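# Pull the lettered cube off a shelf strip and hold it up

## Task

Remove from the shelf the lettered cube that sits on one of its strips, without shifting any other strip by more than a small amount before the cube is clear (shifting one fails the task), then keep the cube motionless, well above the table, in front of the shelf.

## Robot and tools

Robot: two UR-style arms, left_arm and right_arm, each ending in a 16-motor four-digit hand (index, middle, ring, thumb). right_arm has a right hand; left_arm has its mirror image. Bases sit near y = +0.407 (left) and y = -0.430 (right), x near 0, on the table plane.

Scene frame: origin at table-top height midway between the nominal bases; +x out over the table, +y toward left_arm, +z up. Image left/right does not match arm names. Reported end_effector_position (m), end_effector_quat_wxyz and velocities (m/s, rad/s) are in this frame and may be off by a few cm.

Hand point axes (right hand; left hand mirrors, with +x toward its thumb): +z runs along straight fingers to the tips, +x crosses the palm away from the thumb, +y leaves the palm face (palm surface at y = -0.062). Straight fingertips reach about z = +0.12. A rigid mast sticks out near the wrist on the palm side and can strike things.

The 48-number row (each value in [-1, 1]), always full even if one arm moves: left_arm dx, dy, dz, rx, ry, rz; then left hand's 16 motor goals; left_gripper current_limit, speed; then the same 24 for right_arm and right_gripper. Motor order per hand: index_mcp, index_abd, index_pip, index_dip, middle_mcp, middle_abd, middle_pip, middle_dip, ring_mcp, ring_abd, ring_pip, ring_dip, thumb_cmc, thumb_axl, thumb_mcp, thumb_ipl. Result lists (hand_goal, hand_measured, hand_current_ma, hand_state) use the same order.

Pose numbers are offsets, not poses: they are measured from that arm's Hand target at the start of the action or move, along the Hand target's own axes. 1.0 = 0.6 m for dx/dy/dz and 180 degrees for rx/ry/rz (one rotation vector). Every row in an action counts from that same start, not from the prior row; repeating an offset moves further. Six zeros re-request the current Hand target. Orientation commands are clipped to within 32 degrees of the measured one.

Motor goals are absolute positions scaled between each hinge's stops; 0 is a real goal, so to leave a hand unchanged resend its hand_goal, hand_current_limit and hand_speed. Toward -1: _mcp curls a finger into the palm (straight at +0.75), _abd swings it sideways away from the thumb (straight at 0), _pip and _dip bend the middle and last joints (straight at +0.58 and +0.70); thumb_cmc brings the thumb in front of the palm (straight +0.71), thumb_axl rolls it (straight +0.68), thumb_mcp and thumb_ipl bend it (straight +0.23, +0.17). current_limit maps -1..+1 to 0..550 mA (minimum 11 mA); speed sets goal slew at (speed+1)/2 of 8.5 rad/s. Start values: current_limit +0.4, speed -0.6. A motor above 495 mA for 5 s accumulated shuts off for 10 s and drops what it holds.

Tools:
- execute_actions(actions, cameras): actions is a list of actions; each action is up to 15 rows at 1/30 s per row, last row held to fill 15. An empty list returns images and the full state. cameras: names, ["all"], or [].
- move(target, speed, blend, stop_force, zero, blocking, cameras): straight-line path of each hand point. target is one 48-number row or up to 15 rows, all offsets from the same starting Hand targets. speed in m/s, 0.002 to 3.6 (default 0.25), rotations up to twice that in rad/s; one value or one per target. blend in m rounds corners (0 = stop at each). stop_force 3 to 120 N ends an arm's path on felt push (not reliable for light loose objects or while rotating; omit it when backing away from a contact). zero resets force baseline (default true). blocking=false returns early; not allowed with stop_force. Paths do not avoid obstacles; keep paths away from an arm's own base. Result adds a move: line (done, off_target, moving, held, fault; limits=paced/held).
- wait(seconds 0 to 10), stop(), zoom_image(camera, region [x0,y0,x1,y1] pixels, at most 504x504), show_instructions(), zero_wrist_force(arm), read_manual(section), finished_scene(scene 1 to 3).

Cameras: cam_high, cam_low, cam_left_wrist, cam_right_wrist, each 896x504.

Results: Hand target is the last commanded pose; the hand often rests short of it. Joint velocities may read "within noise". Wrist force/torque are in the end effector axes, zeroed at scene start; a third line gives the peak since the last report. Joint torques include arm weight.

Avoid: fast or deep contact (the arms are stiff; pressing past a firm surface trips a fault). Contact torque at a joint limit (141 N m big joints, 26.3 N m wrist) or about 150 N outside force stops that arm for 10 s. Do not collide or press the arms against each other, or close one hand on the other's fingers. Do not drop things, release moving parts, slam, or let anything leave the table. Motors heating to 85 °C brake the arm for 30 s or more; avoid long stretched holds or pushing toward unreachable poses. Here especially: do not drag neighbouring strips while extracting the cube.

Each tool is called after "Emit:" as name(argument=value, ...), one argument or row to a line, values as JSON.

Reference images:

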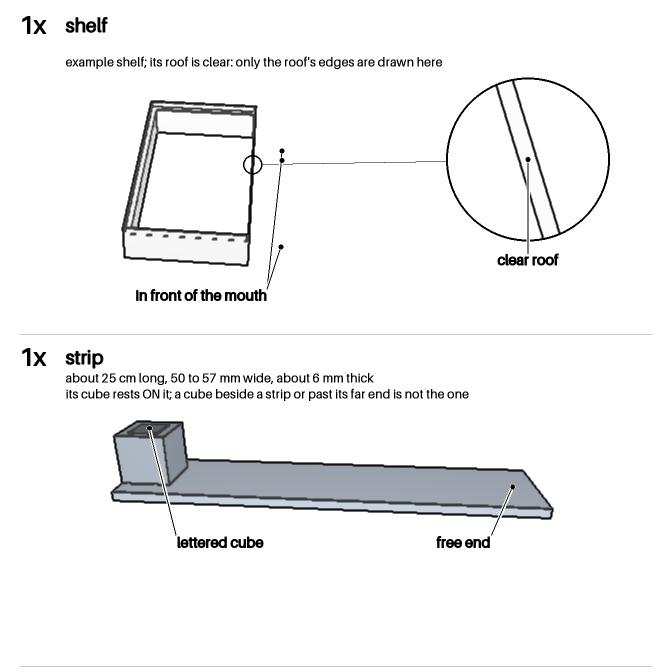

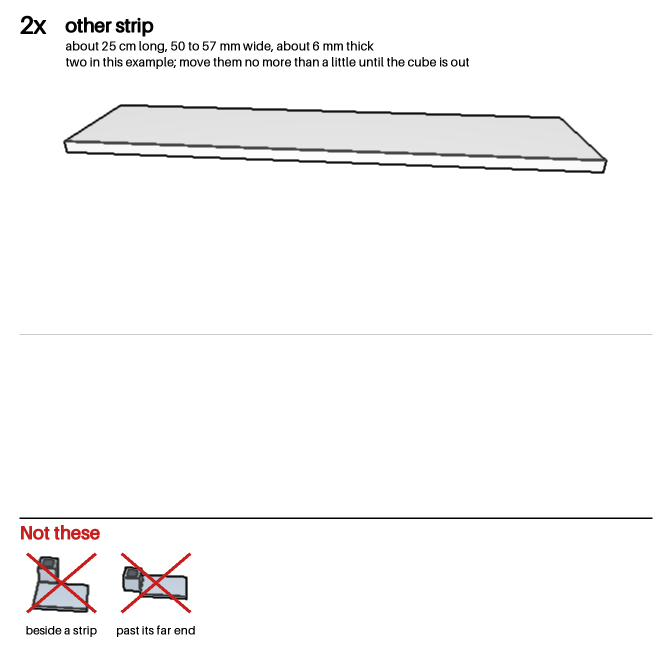

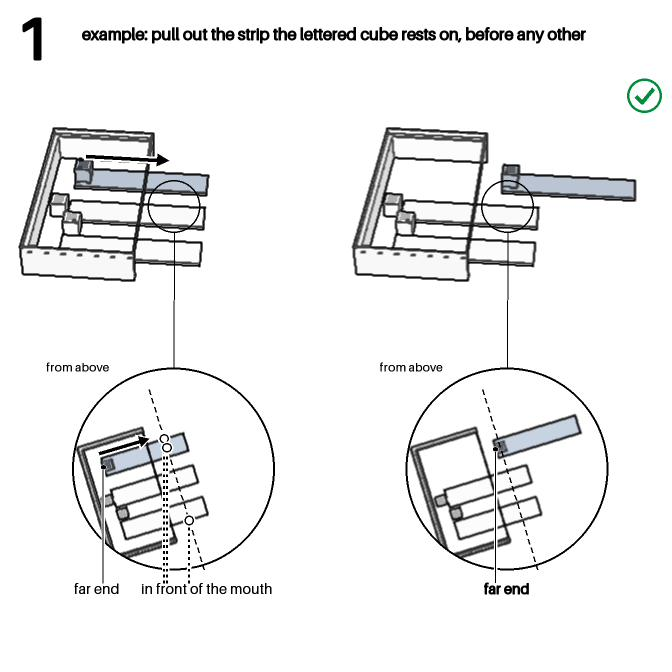

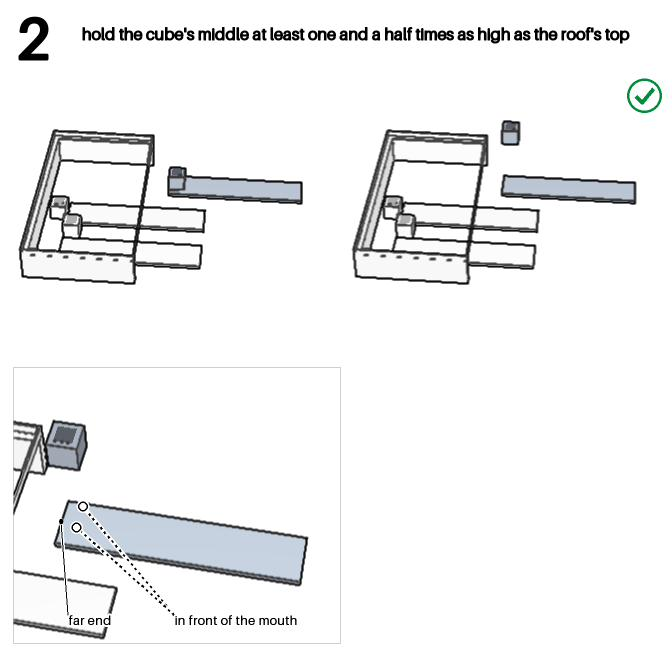

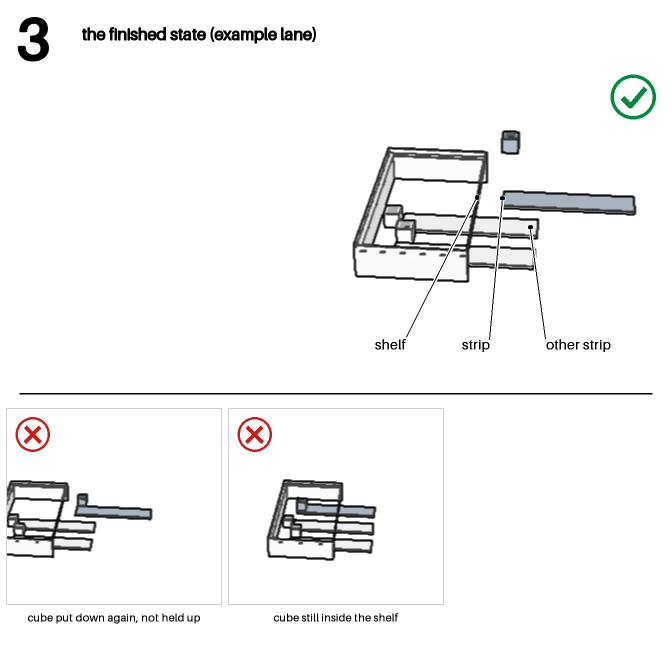

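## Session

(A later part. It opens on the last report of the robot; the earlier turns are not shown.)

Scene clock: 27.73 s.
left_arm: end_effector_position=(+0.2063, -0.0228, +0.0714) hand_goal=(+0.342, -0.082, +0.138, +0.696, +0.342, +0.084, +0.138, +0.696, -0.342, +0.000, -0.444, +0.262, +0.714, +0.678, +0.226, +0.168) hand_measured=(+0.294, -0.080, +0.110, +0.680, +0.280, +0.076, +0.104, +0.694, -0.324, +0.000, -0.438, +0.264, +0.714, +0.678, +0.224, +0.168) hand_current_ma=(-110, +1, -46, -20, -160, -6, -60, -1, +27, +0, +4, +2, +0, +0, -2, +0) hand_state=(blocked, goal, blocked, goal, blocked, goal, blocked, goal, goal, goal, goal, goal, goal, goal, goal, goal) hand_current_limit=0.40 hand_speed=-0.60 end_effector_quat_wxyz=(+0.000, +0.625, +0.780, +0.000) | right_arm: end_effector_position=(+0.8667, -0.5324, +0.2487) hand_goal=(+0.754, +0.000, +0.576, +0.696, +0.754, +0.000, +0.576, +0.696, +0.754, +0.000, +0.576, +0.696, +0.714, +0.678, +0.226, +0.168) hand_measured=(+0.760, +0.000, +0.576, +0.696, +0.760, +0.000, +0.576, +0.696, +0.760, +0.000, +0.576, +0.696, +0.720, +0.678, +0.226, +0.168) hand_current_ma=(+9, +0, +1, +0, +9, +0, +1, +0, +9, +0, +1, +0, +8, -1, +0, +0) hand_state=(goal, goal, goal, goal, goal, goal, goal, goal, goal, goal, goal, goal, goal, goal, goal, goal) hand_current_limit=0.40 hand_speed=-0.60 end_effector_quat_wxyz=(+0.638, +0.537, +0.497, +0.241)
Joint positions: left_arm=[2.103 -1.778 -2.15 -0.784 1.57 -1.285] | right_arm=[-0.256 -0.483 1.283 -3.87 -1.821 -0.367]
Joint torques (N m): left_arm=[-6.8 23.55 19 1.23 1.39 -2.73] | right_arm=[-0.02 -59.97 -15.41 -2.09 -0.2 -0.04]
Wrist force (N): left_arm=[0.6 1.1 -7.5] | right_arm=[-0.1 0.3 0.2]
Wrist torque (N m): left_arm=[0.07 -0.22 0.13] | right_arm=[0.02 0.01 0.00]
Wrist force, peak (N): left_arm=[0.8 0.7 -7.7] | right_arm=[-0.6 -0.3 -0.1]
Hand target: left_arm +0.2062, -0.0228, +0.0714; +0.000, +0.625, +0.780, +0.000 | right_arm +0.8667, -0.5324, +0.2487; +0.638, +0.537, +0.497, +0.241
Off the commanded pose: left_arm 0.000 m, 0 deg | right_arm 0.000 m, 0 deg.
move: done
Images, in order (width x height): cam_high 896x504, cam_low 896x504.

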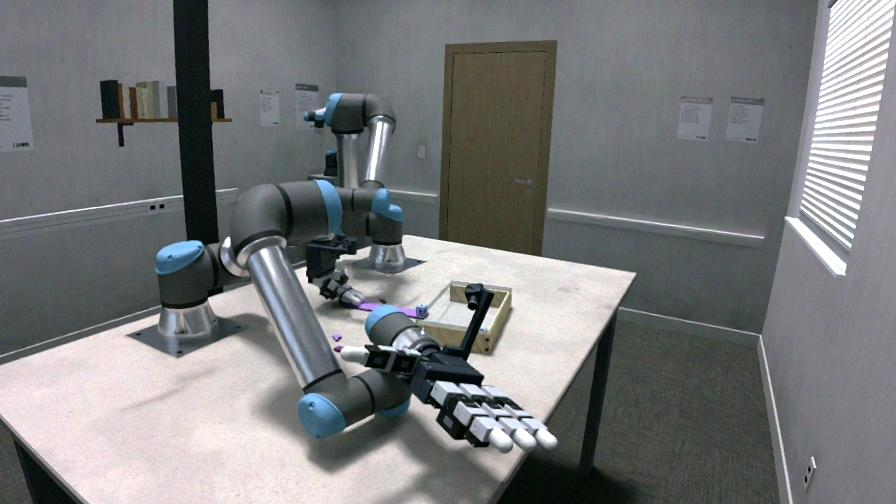

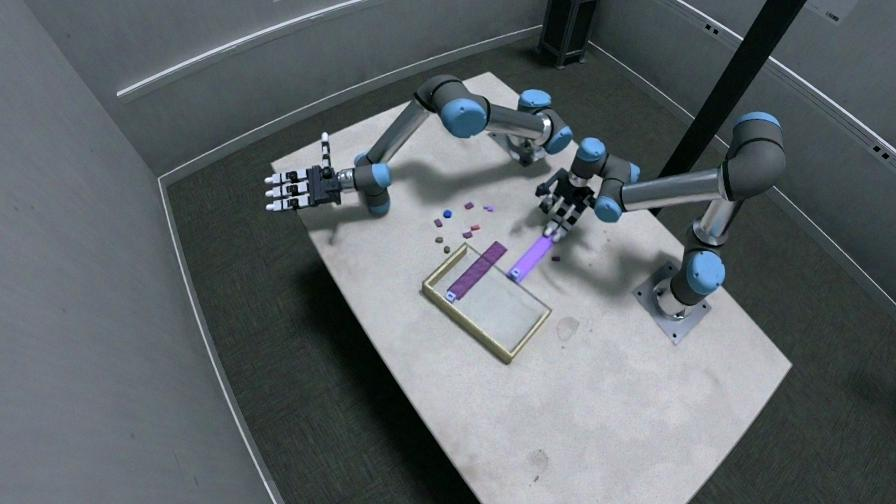

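Emit:
move(
  target=[
    [0,0,-0.12,0,0,0, 0.3425,-0.083,0.1387,0.6957,0.3425,0.083,0.1387,0.6957,-0.342,0,-0.445,0.261,0.714,0.678,0.226,0.168,0.4,-0.6, 0,0,0,0,0,0, 0.754,0,0.576,0.696,0.754,0,0.576,0.696,0.754,0,0.576,0.696,0.714,0.678,0.226,0.168,0.4,-0.6],
    [0,0.5068,-0.2143,0,0,0, 0.754,0.133,0.576,0.696,0.754,-0.133,0.576,0.696,-0.342,0,-0.445,0.261,0.714,0.678,0.226,0.168,0.4,-0.6, 0,0,0,0,0,0, 0.754,0,0.576,0.696,0.754,0,0.576,0.696,0.754,0,0.576,0.696,0.714,0.678,0.226,0.168,0.4,-0.6],
  ],
  speed=[0.1,0.2],
  cameras=["cam_low","cam_high","cam_left_wrist"],
)

Emit:
zoom_image(
  camera="cam_low",
  region=[460, 200, 580, 320],
)

Emit:
zoom_image(
  camera="cam_high",
  region=[370, 230, 470, 330],
)

Scene clock: 33.47 s.
left_arm: end_effector_position=(+0.5029, +0.0436, +0.2000) hand_goal=(+0.754, +0.134, +0.576, +0.696, +0.754, -0.132, +0.576, +0.696, -0.342, +0.000, -0.444, +0.262, +0.714, +0.678, +0.226, +0.168) hand_measured=(+0.750, +0.130, +0.572, +0.694, +0.750, -0.128, +0.572, +0.694, -0.324, +0.000, -0.438, +0.264, +0.714, +0.678, +0.224, +0.168) hand_current_ma=(-3, -2, -2, -2, -3, +3, -2, -1, +27, +0, +4, +2, +0, +0, -2, +0) hand_state=(goal, goal, goal, goal, goal, goal, goal, goal, goal, goal, goal, goal, goal, goal, goal, goal) hand_current_limit=0.40 hand_speed=-0.60 end_effector_quat_wxyz=(+0.000, +0.625, +0.780, +0.000) | right_arm: end_effector_position=(+0.8667, -0.5324, +0.2487) hand_goal=(+0.754, +0.000, +0.576, +0.696, +0.754, +0.000, +0.576, +0.696, +0.754, +0.000, +0.576, +0.696, +0.714, +0.678, +0.226, +0.168) hand_measured=(+0.760, +0.000, +0.576, +0.696, +0.760, +0.000, +0.576, +0.696, +0.760, +0.000, +0.576, +0.696, +0.720, +0.678, +0.226, +0.168) hand_current_ma=(+9, +0, +1, +0, +9, +0, +1, +0, +9, +0, +1, +0, +8, -1, +0, +0) hand_state=(goal, goal, goal, goal, goal, goal, goal, goal, goal, goal, goal, goal, goal, goal, goal, goal) hand_current_limit=0.40 hand_speed=-0.60 end_effector_quat_wxyz=(+0.638, +0.537, +0.497, +0.241)
Joint positions: left_arm=[2.618 -1.792 -1.735 -1.184 1.57 -0.769] | right_arm=[-0.256 -0.483 1.283 -3.87 -1.821 -0.367]
Joint torques (N m): left_arm=[8.13 22.6 27.2 1.74 -1.2 2.58] | right_arm=[0.05 -60.48 -15.57 -1.99 -0.41 -0.03]
Wrist force (N): left_arm=[0.8 -0.6 0.0] | right_arm=[0.0 -0.1 0.0]
Wrist torque (N m): left_arm=[-0.02 -0.12 0.01] | right_arm=[-0.01 0.01 -0.01]
Wrist force, peak (N): left_arm=[0.6 1.0 -7.5] | right_arm=[-0.7 0.0 0.1]
Hand target: left_arm +0.5029, +0.0436, +0.2000; +0.000, +0.625, +0.780, +0.000 | right_arm +0.8667, -0.5324, +0.2487; +0.638, +0.537, +0.497, +0.241
Off the commanded pose: left_arm 0.000 m, 0 deg | right_arm 0.000 m, 0 deg.
move: done
camera_calibration:
cam_left_wrist: T_world_to_cam=[[-0.431857, -0.901047, 0.0401808, 0.204931], [-0.596377, 0.318687, 0.736731, 0.0923242], [-0.676634, 0.294199, -0.674991, 0.586181], [0, 0, 0, 1]] pos_world=[0.540191, -0.017224, 0.319415]
Images, in order (width x height): cam_high 896x504, cam_low 896x504, cam_left_wrist 896x504.

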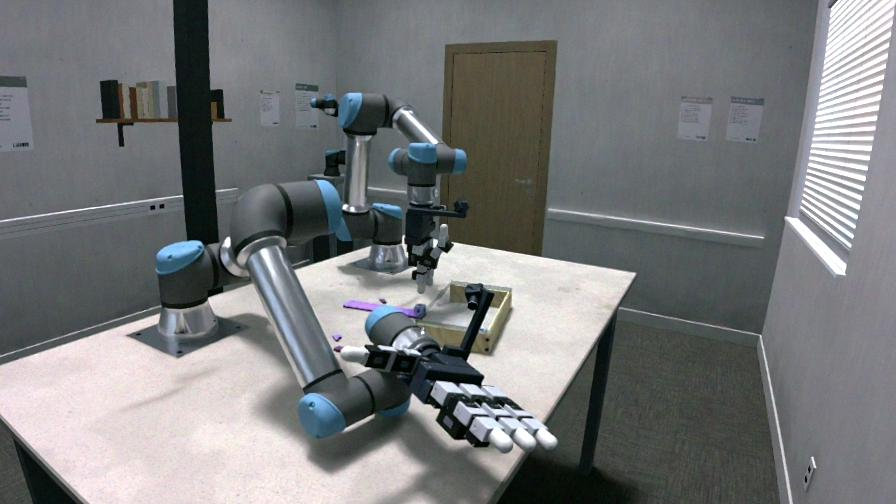

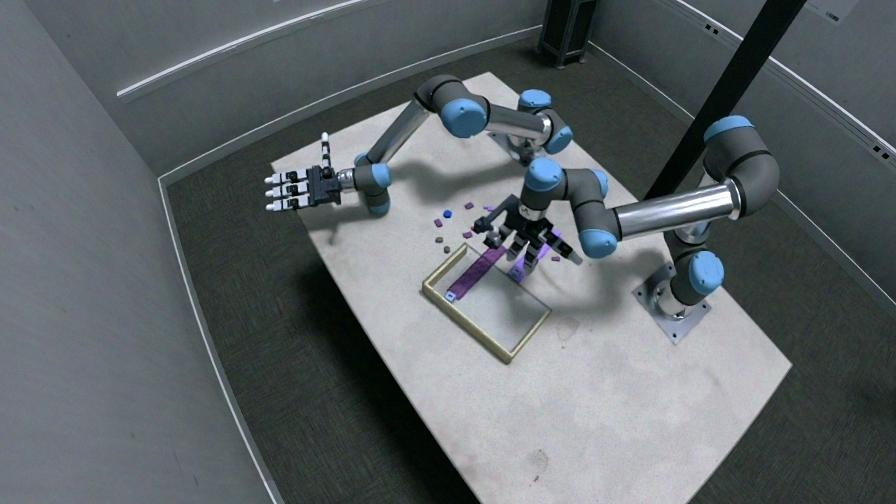

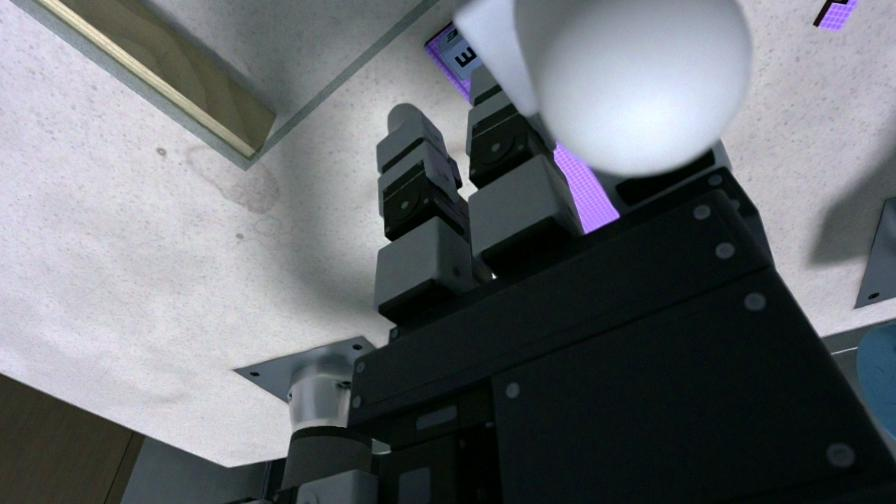

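Scaled by 4.200 from the camera's 896x504 image, which has a finer 1280x720 frame.

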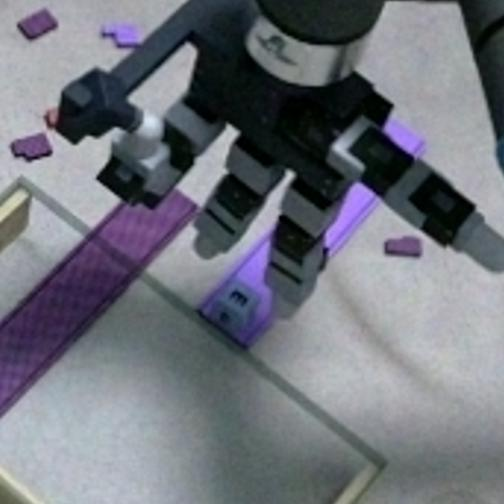

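Scaled by 5.040 from the camera's 896x504 image, which has a finer 1280x720 frame.

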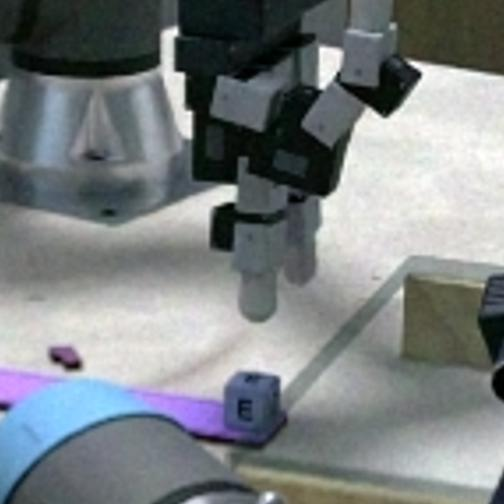

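Emit:
zoom_image(
  camera="cam_low",
  region=[495, 240, 545, 290],
)

Emit:
zoom_image(
  camera="cam_high",
  region=[400, 275, 450, 325],
)

Scaled by 10.080 from the camera's 896x504 image, which has a finer 1280x720 frame.

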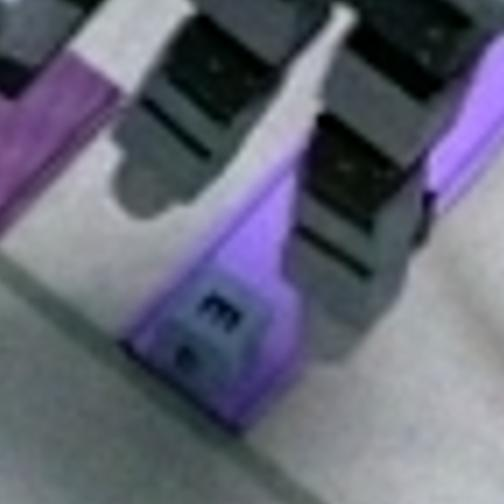

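Scaled by 10.080 from the camera's 896x504 image, which has a finer 1280x720 frame.

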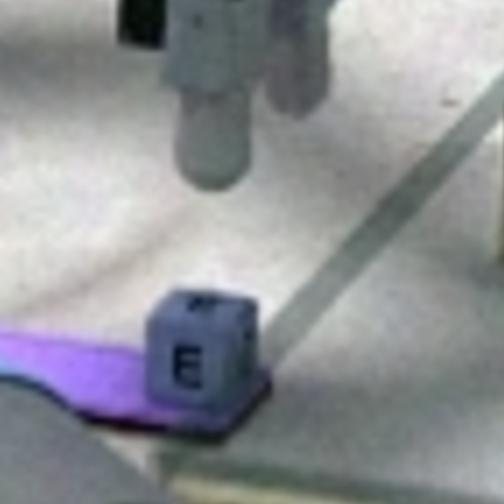

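Emit:
move(
  target=[-0.0082,-0.0208,0.0633,0,0,0, 0.754,0.133,0.576,0.696,0.754,-0.133,0.576,0.696,-0.342,0,-0.445,0.261,0.714,0.678,0.226,0.168,0.4,-0.6, 0,0,0,0,0,0, 0.754,0,0.576,0.696,0.754,0,0.576,0.696,0.754,0,0.576,0.696,0.714,0.678,0.226,0.168,0.4,-0.6],
  speed=0.1,
  cameras=["cam_low","cam_high"],
)

Emit:
zoom_image(
  camera="cam_low",
  region=[495, 240, 545, 290],
)

Emit:
zoom_image(
  camera="cam_high",
  region=[400, 275, 450, 325],
)

Scene clock: 36.47 s.
left_arm: end_effector_position=(+0.4918, +0.0361, +0.1621) hand_goal=(+0.754, +0.134, +0.576, +0.696, +0.754, -0.132, +0.576, +0.696, -0.342, +0.000, -0.444, +0.262, +0.714, +0.678, +0.226, +0.168) hand_measured=(+0.750, +0.130, +0.572, +0.694, +0.750, -0.128, +0.572, +0.694, -0.324, +0.000, -0.438, +0.264, +0.714, +0.678, +0.224, +0.168) hand_current_ma=(-3, -2, -2, -2, -3, +3, -2, -1, +27, +0, +4, +2, +0, +0, -2, +0) hand_state=(goal, goal, goal, goal, goal, goal, goal, goal, goal, goal, goal, goal, goal, goal, goal, goal) hand_current_limit=0.40 hand_speed=-0.60 end_effector_quat_wxyz=(+0.000, +0.625, +0.780, +0.000) | right_arm: end_effector_position=(+0.8667, -0.5324, +0.2487) hand_goal=(+0.754, +0.000, +0.576, +0.696, +0.754, +0.000, +0.576, +0.696, +0.754, +0.000, +0.576, +0.696, +0.714, +0.678, +0.226, +0.168) hand_measured=(+0.760, +0.000, +0.576, +0.696, +0.760, +0.000, +0.576, +0.696, +0.760, +0.000, +0.576, +0.696, +0.720, +0.678, +0.226, +0.168) hand_current_ma=(+9, +0, +1, +0, +9, +0, +1, +0, +9, +0, +1, +0, +8, -1, +0, +0) hand_state=(goal, goal, goal, goal, goal, goal, goal, goal, goal, goal, goal, goal, goal, goal, goal, goal) hand_current_limit=0.40 hand_speed=-0.60 end_effector_quat_wxyz=(+0.638, +0.537, +0.497, +0.241)
Joint positions: left_arm=[2.596 -1.825 -1.799 -1.087 1.57 -0.791] | right_arm=[-0.256 -0.483 1.283 -3.87 -1.821 -0.367]
Joint torques (N m): left_arm=[-6.91 22.17 13.62 4.15 1.86 -2.39] | right_arm=[-0.16 -60.17 -15.93 -2.11 -0.4 -0.13]
Wrist force (N): left_arm=[0.5 -0.7 0.2] | right_arm=[-0.2 -0.1 0.2]
Wrist torque (N m): left_arm=[-0.07 -0.07 0.14] | right_arm=[-0.03 0.03 -0.01]
Wrist force, peak (N): left_arm=[0.7 -1.0 0.6] | right_arm=[-0.3 -0.6 -0.1]
Hand target: left_arm +0.4918, +0.0361, +0.1620; +0.000, +0.625, +0.780, +0.000 | right_arm +0.8667, -0.5324, +0.2487; +0.638, +0.537, +0.497, +0.241
Off the commanded pose: left_arm 0.000 m, 0 deg | right_arm 0.000 m, 0 deg.
move: done
Images, in order (width x height): cam_high 896x504, cam_low 896x504.

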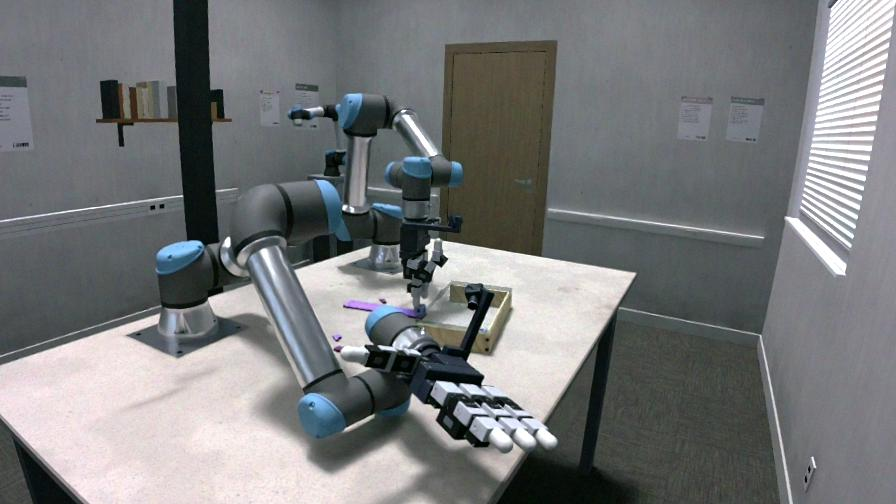

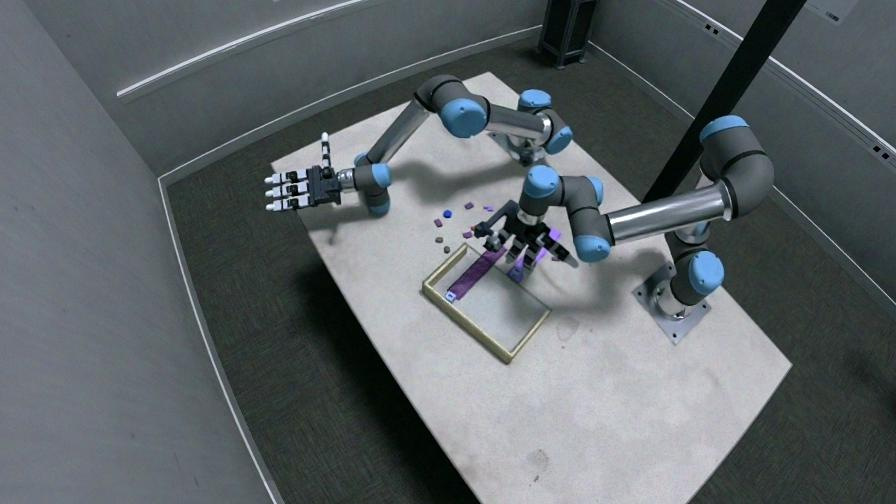

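Scaled by 10.080 from the camera's 896x504 image, which has a finer 1280x720 frame.

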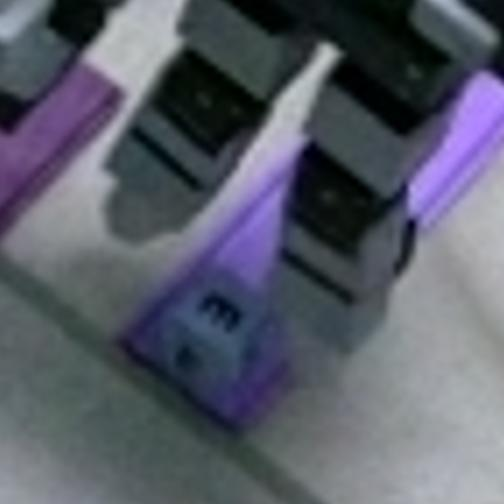

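Scaled by 10.080 from the camera's 896x504 image, which has a finer 1280x720 frame.

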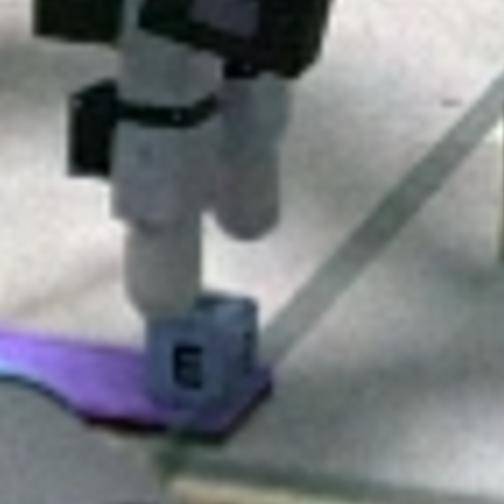

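Emit:
move(
  target=[0,0.003,0.0483,0,0,0, 0.754,0.133,0.576,0.696,0.754,-0.133,0.576,0.696,-0.342,0,-0.445,0.261,0.714,0.678,0.226,0.168,0.4,-0.6, 0,0,0,0,0,0, 0.754,0,0.576,0.696,0.754,0,0.576,0.696,0.754,0,0.576,0.696,0.714,0.678,0.226,0.168,0.4,-0.6],
  speed=0.04,
  stop_force=4,
  cameras=["cam_low","cam_high"],
)

Emit:
zoom_image(
  camera="cam_low",
  region=[495, 240, 545, 290],
)

Emit:
zoom_image(
  camera="cam_high",
  region=[400, 275, 450, 325],
)

Scene clock: 38.93 s.
left_arm: end_effector_position=(+0.4936, +0.0364, +0.1330) hand_goal=(+0.754, +0.134, +0.576, +0.696, +0.754, -0.132, +0.576, +0.696, -0.342, +0.000, -0.444, +0.262, +0.714, +0.678, +0.226, +0.168) hand_measured=(+0.750, +0.130, +0.572, +0.694, +0.750, -0.128, +0.572, +0.694, -0.324, +0.000, -0.438, +0.264, +0.714, +0.678, +0.224, +0.168) hand_current_ma=(-3, -2, -2, -2, -3, +3, -2, -1, +27, +0, +4, +2, +0, +0, -2, +0) hand_state=(goal, goal, goal, goal, goal, goal, goal, goal, goal, goal, goal, goal, goal, goal, goal, goal) hand_current_limit=0.40 hand_speed=-0.60 end_effector_quat_wxyz=(+0.000, +0.625, +0.780, +0.000) | right_arm: end_effector_position=(+0.8667, -0.5324, +0.2487) hand_goal=(+0.754, +0.000, +0.576, +0.696, +0.754, +0.000, +0.576, +0.696, +0.754, +0.000, +0.576, +0.696, +0.714, +0.678, +0.226, +0.168) hand_measured=(+0.760, +0.000, +0.576, +0.696, +0.760, +0.000, +0.576, +0.696, +0.760, +0.000, +0.576, +0.696, +0.720, +0.678, +0.226, +0.168) hand_current_ma=(+9, +0, +1, +0, +9, +0, +1, +0, +9, +0, +1, +0, +8, -1, +0, +0) hand_state=(goal, goal, goal, goal, goal, goal, goal, goal, goal, goal, goal, goal, goal, goal, goal, goal) hand_current_limit=0.40 hand_speed=-0.60 end_effector_quat_wxyz=(+0.638, +0.537, +0.497, +0.241)
Joint positions: left_arm=[2.599 -1.862 -1.835 -1.014 1.57 -0.789] | right_arm=[-0.256 -0.483 1.283 -3.87 -1.821 -0.367]
Joint torques (N m): left_arm=[8.25 23.12 13.2 4.28 0.46 2.75] | right_arm=[0.1 -60.49 -15.32 -2.06 -0.25 -0.09]
Wrist force (N): left_arm=[0.7 -0.7 0.1] | right_arm=[-0.1 0.1 0.1]
Wrist torque (N m): left_arm=[-0.05 -0.11 0.00] | right_arm=[0.00 0.01 0.00]
Wrist force, peak (N): left_arm=[1.0 -0.8 0.2] | right_arm=[0.2 -0.4 0.4]
Hand target: left_arm +0.4936, +0.0364, +0.1330; +0.000, +0.625, +0.780, +0.000 | right_arm +0.8667, -0.5324, +0.2487; +0.638, +0.537, +0.497, +0.241
Off the commanded pose: left_arm 0.000 m, 0 deg | right_arm 0.000 m, 0 deg.
move: done
Images, in order (width x height): cam_high 896x504, cam_low 896x504.

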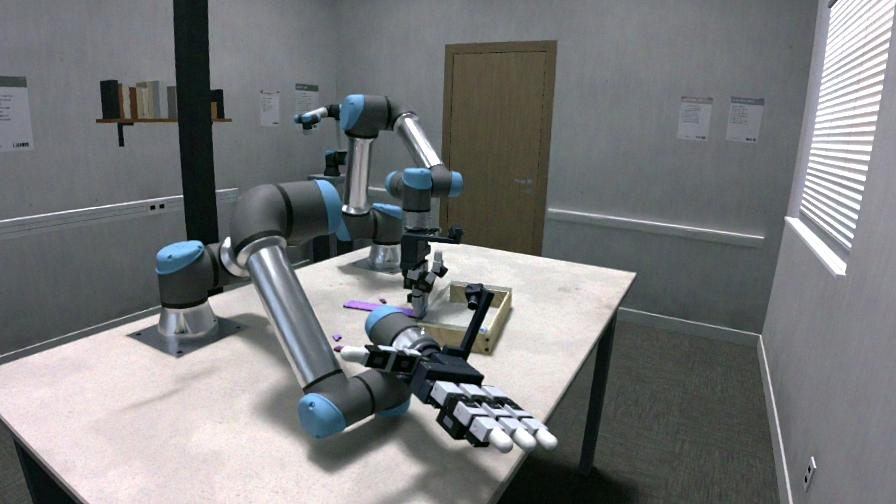

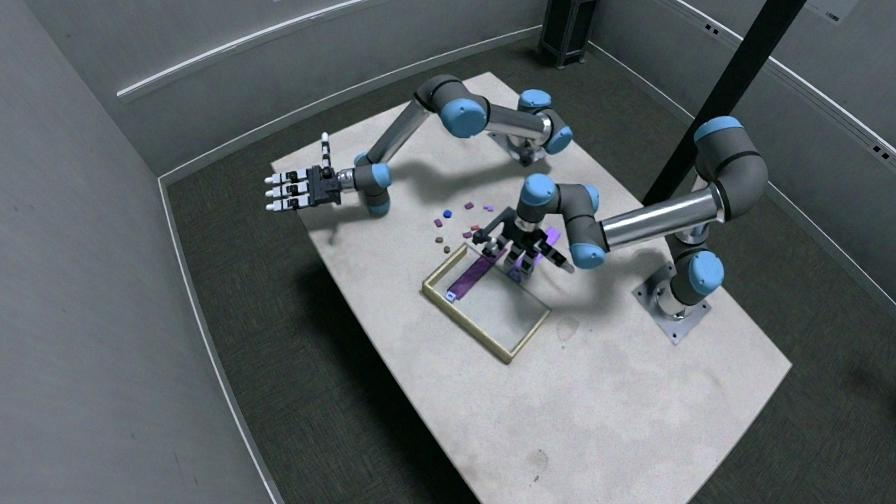

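Scaled by 10.080 from the camera's 896x504 image, which has a finer 1280x720 frame.

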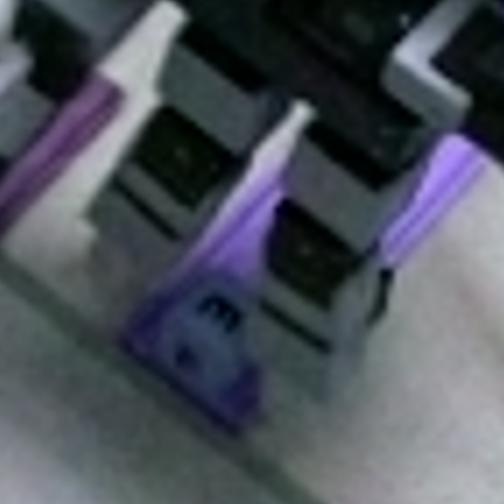

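Scaled by 10.080 from the camera's 896x504 image, which has a finer 1280x720 frame.

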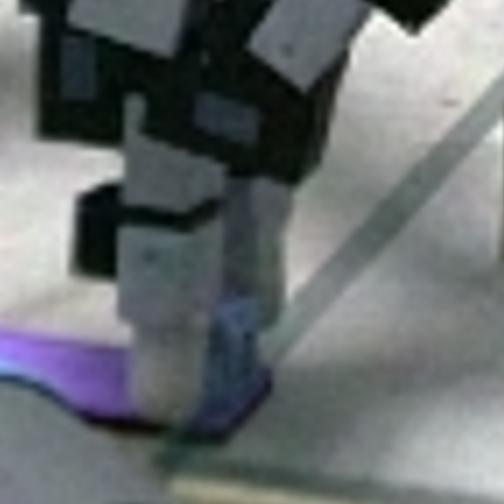

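Emit:
move(
  target=[0,-0.003,0,0,0,0, 0.754,-0.15,0.576,0.696,0.754,0.15,0.576,0.696,-0.342,0,-0.445,0.261,0.714,0.678,0.226,0.168,0.4,-0.85, 0,0,0,0,0,0, 0.754,0,0.576,0.696,0.754,0,0.576,0.696,0.754,0,0.576,0.696,0.714,0.678,0.226,0.168,0.4,-0.6],
  speed=0.02,
  cameras=["cam_low","cam_high"],
)

Emit:
zoom_image(
  camera="cam_high",
  region=[400, 275, 450, 325],
)

Emit:
zoom_image(
  camera="cam_low",
  region=[495, 240, 545, 290],
)

Scene clock: 40.07 s.
left_arm: end_effector_position=(+0.4919, +0.0361, +0.1330) hand_goal=(+0.754, -0.150, +0.576, +0.696, +0.754, +0.150, +0.576, +0.696, -0.342, +0.000, -0.444, +0.262, +0.714, +0.678, +0.226, +0.168) hand_measured=(+0.750, -0.004, +0.572, +0.694, +0.750, -0.008, +0.574, +0.694, -0.324, +0.000, -0.438, +0.264, +0.714, +0.678, +0.224, +0.168) hand_current_ma=(-3, +385, -2, -2, -3, -385, -2, -1, +27, +0, +4, +2, +0, +0, -2, +0) hand_state=(goal, blocked, goal, goal, goal, blocked, goal, goal, goal, goal, goal, goal, goal, goal, goal, goal) hand_current_limit=0.40 hand_speed=-0.85 end_effector_quat_wxyz=(+0.000, +0.625, +0.780, +0.000) | right_arm: end_effector_position=(+0.8667, -0.5324, +0.2487) hand_goal=(+0.754, +0.000, +0.576, +0.696, +0.754, +0.000, +0.576, +0.696, +0.754, +0.000, +0.576, +0.696, +0.714, +0.678, +0.226, +0.168) hand_measured=(+0.760, +0.000, +0.576, +0.696, +0.760, +0.000, +0.576, +0.696, +0.760, +0.000, +0.576, +0.696, +0.720, +0.678, +0.226, +0.168) hand_current_ma=(+9, +0, +1, +0, +9, +0, +1, +0, +9, +0, +1, +0, +8, -1, +0, +0) hand_state=(goal, goal, goal, goal, goal, goal, goal, goal, goal, goal, goal, goal, goal, goal, goal, goal) hand_current_limit=0.40 hand_speed=-0.60 end_effector_quat_wxyz=(+0.638, +0.537, +0.497, +0.241)
Joint positions: left_arm=[2.596 -1.86 -1.838 -1.013 1.57 -0.791] | right_arm=[-0.256 -0.483 1.283 -3.87 -1.821 -0.367]
Joint torques (N m): left_arm=[-6.69 40.32 11.58 3.92 0.49 -2.55] | right_arm=[0.31 -60.93 -15.81 -2.14 -0.46 -0.06]
Wrist force (N): left_arm=[0.7 -0.8 0.4] | right_arm=[-0.2 -0.1 0.2]
Wrist torque (N m): left_arm=[-0.08 -0.11 0.15] | right_arm=[-0.04 0.03 -0.02]
Wrist force, peak (N): left_arm=[0.8 -0.8 0.0] | right_arm=[-0.7 0.1 0.2]
Hand target: left_arm +0.4918, +0.0360, +0.1330; +0.000, +0.625, +0.780, +0.000 | right_arm +0.8667, -0.5324, +0.2487; +0.638, +0.537, +0.497, +0.241
Off the commanded pose: left_arm 0.000 m, 0 deg | right_arm 0.000 m, 0 deg.
move: done
Images, in order (width x height): cam_high 896x504, cam_low 896x504.

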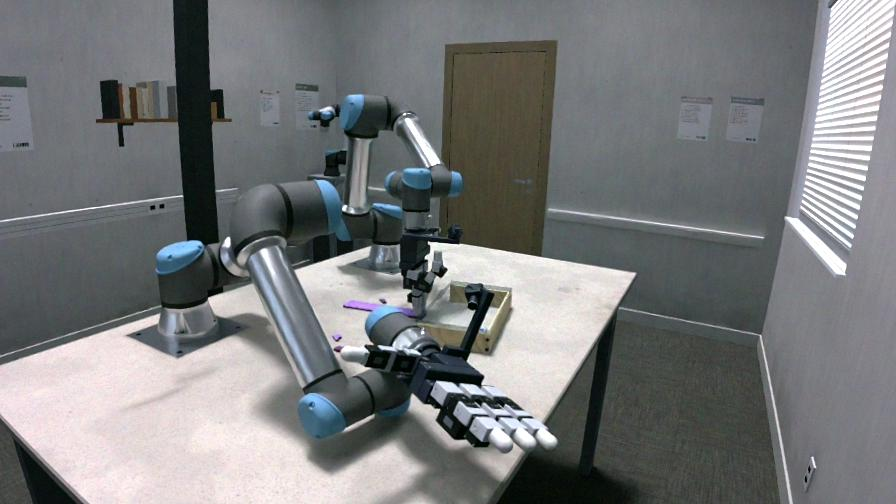

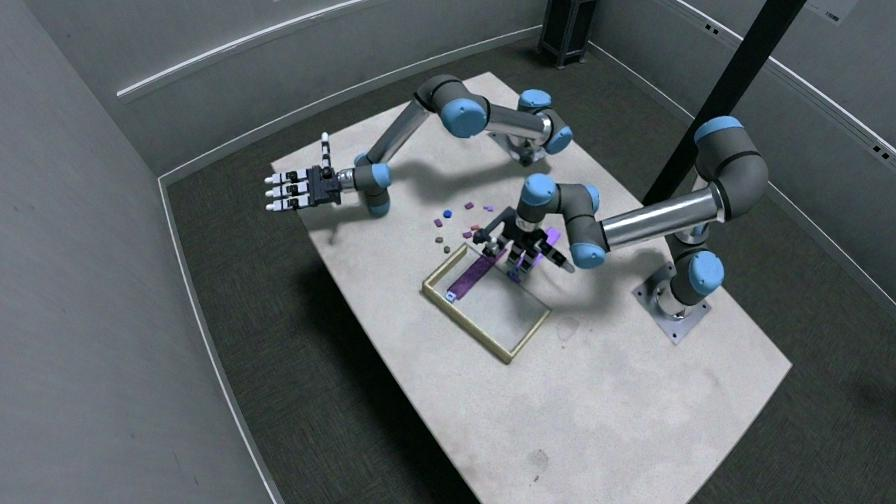

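Scaled by 10.080 from the camera's 896x504 image, which has a finer 1280x720 frame.

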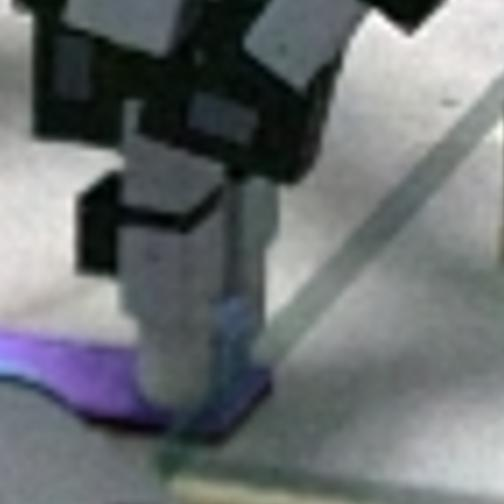

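Scaled by 10.080 from the camera's 896x504 image, which has a finer 1280x720 frame.

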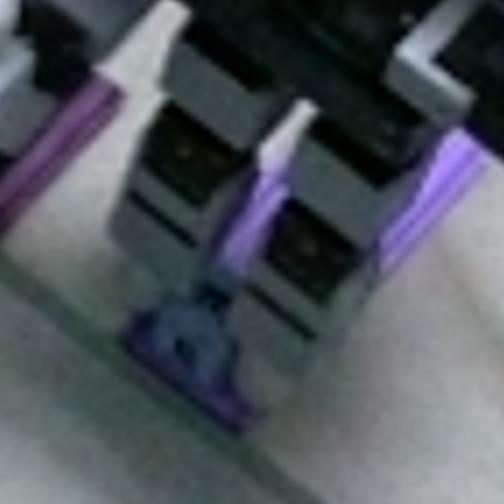

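Emit:
move(
  target=[0,0,-0.35,0,0,0, 0.754,-0.15,0.576,0.696,0.754,0.15,0.576,0.696,-0.342,0,-0.445,0.261,0.714,0.678,0.226,0.168,0.4,-0.85, 0,0,0,0,0,0, 0.754,0,0.576,0.696,0.754,0,0.576,0.696,0.754,0,0.576,0.696,0.714,0.678,0.226,0.168,0.4,-0.6],
  speed=0.1,
  cameras=["cam_low","cam_high"],
)

Emit:
zoom_image(
  camera="cam_high",
  region=[370, 220, 470, 320],
)

Emit:
zoom_image(
  camera="cam_low",
  region=[470, 200, 570, 300],
)

Scene clock: 43.17 s.
left_arm: end_effector_position=(+0.4918, +0.0363, +0.3429) hand_goal=(+0.754, -0.150, +0.576, +0.696, +0.754, +0.150, +0.576, +0.696, -0.342, +0.000, -0.444, +0.262, +0.714, +0.678, +0.226, +0.168) hand_measured=(+0.750, -0.004, +0.572, +0.694, +0.750, -0.008, +0.574, +0.694, -0.324, +0.000, -0.438, +0.264, +0.714, +0.678, +0.224, +0.168) hand_current_ma=(-3, +385, -2, -2, -2, -385, -2, -1, +27, +0, +4, +2, +0, +0, -2, +0) hand_state=(goal, blocked, goal, goal, goal, blocked, goal, goal, goal, goal, goal, goal, goal, goal, goal, goal) hand_current_limit=0.40 hand_speed=-0.85 end_effector_quat_wxyz=(+0.000, +0.625, +0.780, +0.000) | right_arm: end_effector_position=(+0.8667, -0.5324, +0.2487) hand_goal=(+0.754, +0.000, +0.576, +0.696, +0.754, +0.000, +0.576, +0.696, +0.754, +0.000, +0.576, +0.696, +0.714, +0.678, +0.226, +0.168) hand_measured=(+0.760, +0.000, +0.576, +0.696, +0.760, +0.000, +0.576, +0.696, +0.760, +0.000, +0.576, +0.696, +0.720, +0.678, +0.226, +0.168) hand_current_ma=(+9, +0, +1, +0, +9, +0, +1, +0, +9, +0, +1, +0, +8, -1, +0, +0) hand_state=(goal, goal, goal, goal, goal, goal, goal, goal, goal, goal, goal, goal, goal, goal, goal, goal) hand_current_limit=0.40 hand_speed=-0.60 end_effector_quat_wxyz=(+0.638, +0.537, +0.497, +0.241)
Joint positions: left_arm=[2.597 -1.717 -1.451 -1.543 1.57 -0.791] | right_arm=[-0.256 -0.483 1.283 -3.87 -1.821 -0.367]
Joint torques (N m): left_arm=[6.17 21.23 30.65 1.69 -1.36 -0.85] | right_arm=[0.48 -59.89 -15.57 -2.21 -0.27 0.07]
Wrist force (N): left_arm=[0.8 -0.8 0.2] | right_arm=[-0.3 0.2 0.4]
Wrist torque (N m): left_arm=[-0.10 -0.12 0.17] | right_arm=[0.00 0.04 -0.02]
Wrist force, peak (N): left_arm=[1.1 -1.0 0.3] | right_arm=[-0.4 -0.4 0.2]
Hand target: left_arm +0.4918, +0.0363, +0.3430; +0.000, +0.625, +0.780, +0.000 | right_arm +0.8667, -0.5324, +0.2487; +0.638, +0.537, +0.497, +0.241
Off the commanded pose: left_arm 0.000 m, 0 deg | right_arm 0.000 m, 0 deg.
move: done
Images, in order (width x height): cam_high 896x504, cam_low 896x504.

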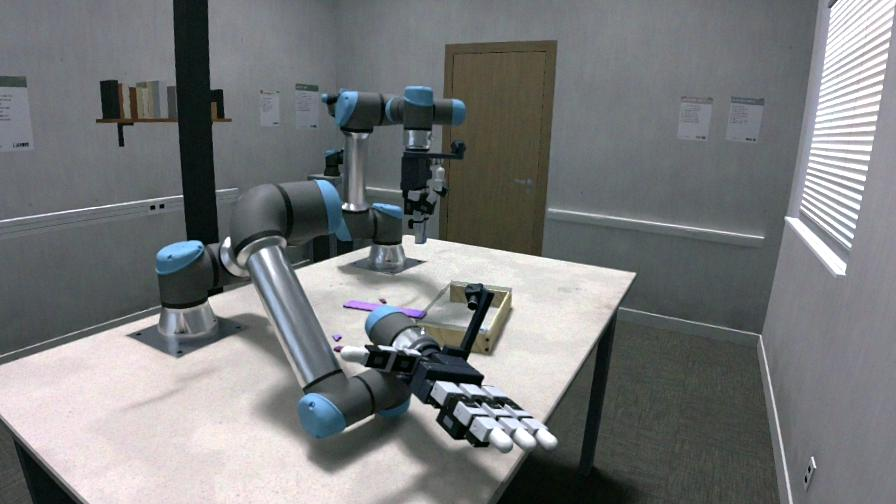

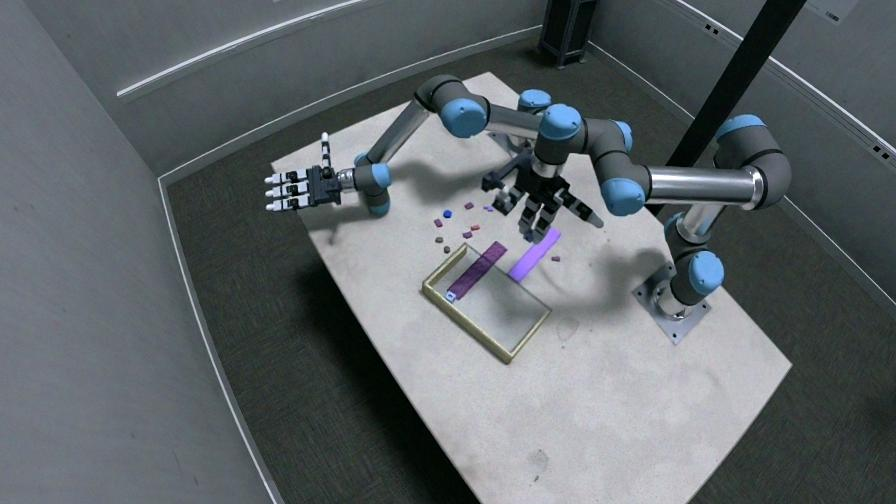

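Scaled by 5.040 from the camera's 896x504 image, which has a finer 1280x720 frame.

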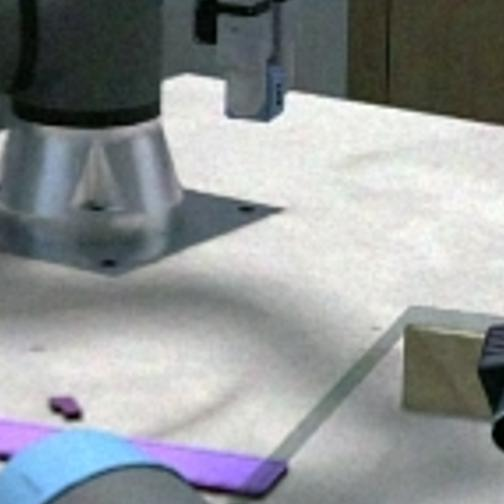

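Scaled by 5.040 from the camera's 896x504 image, which has a finer 1280x720 frame.

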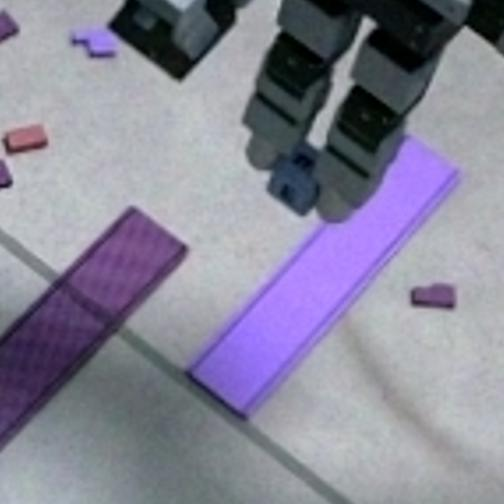

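Emit:
finished_scene(
  scene=1,
)

The scene is finished: the task was done.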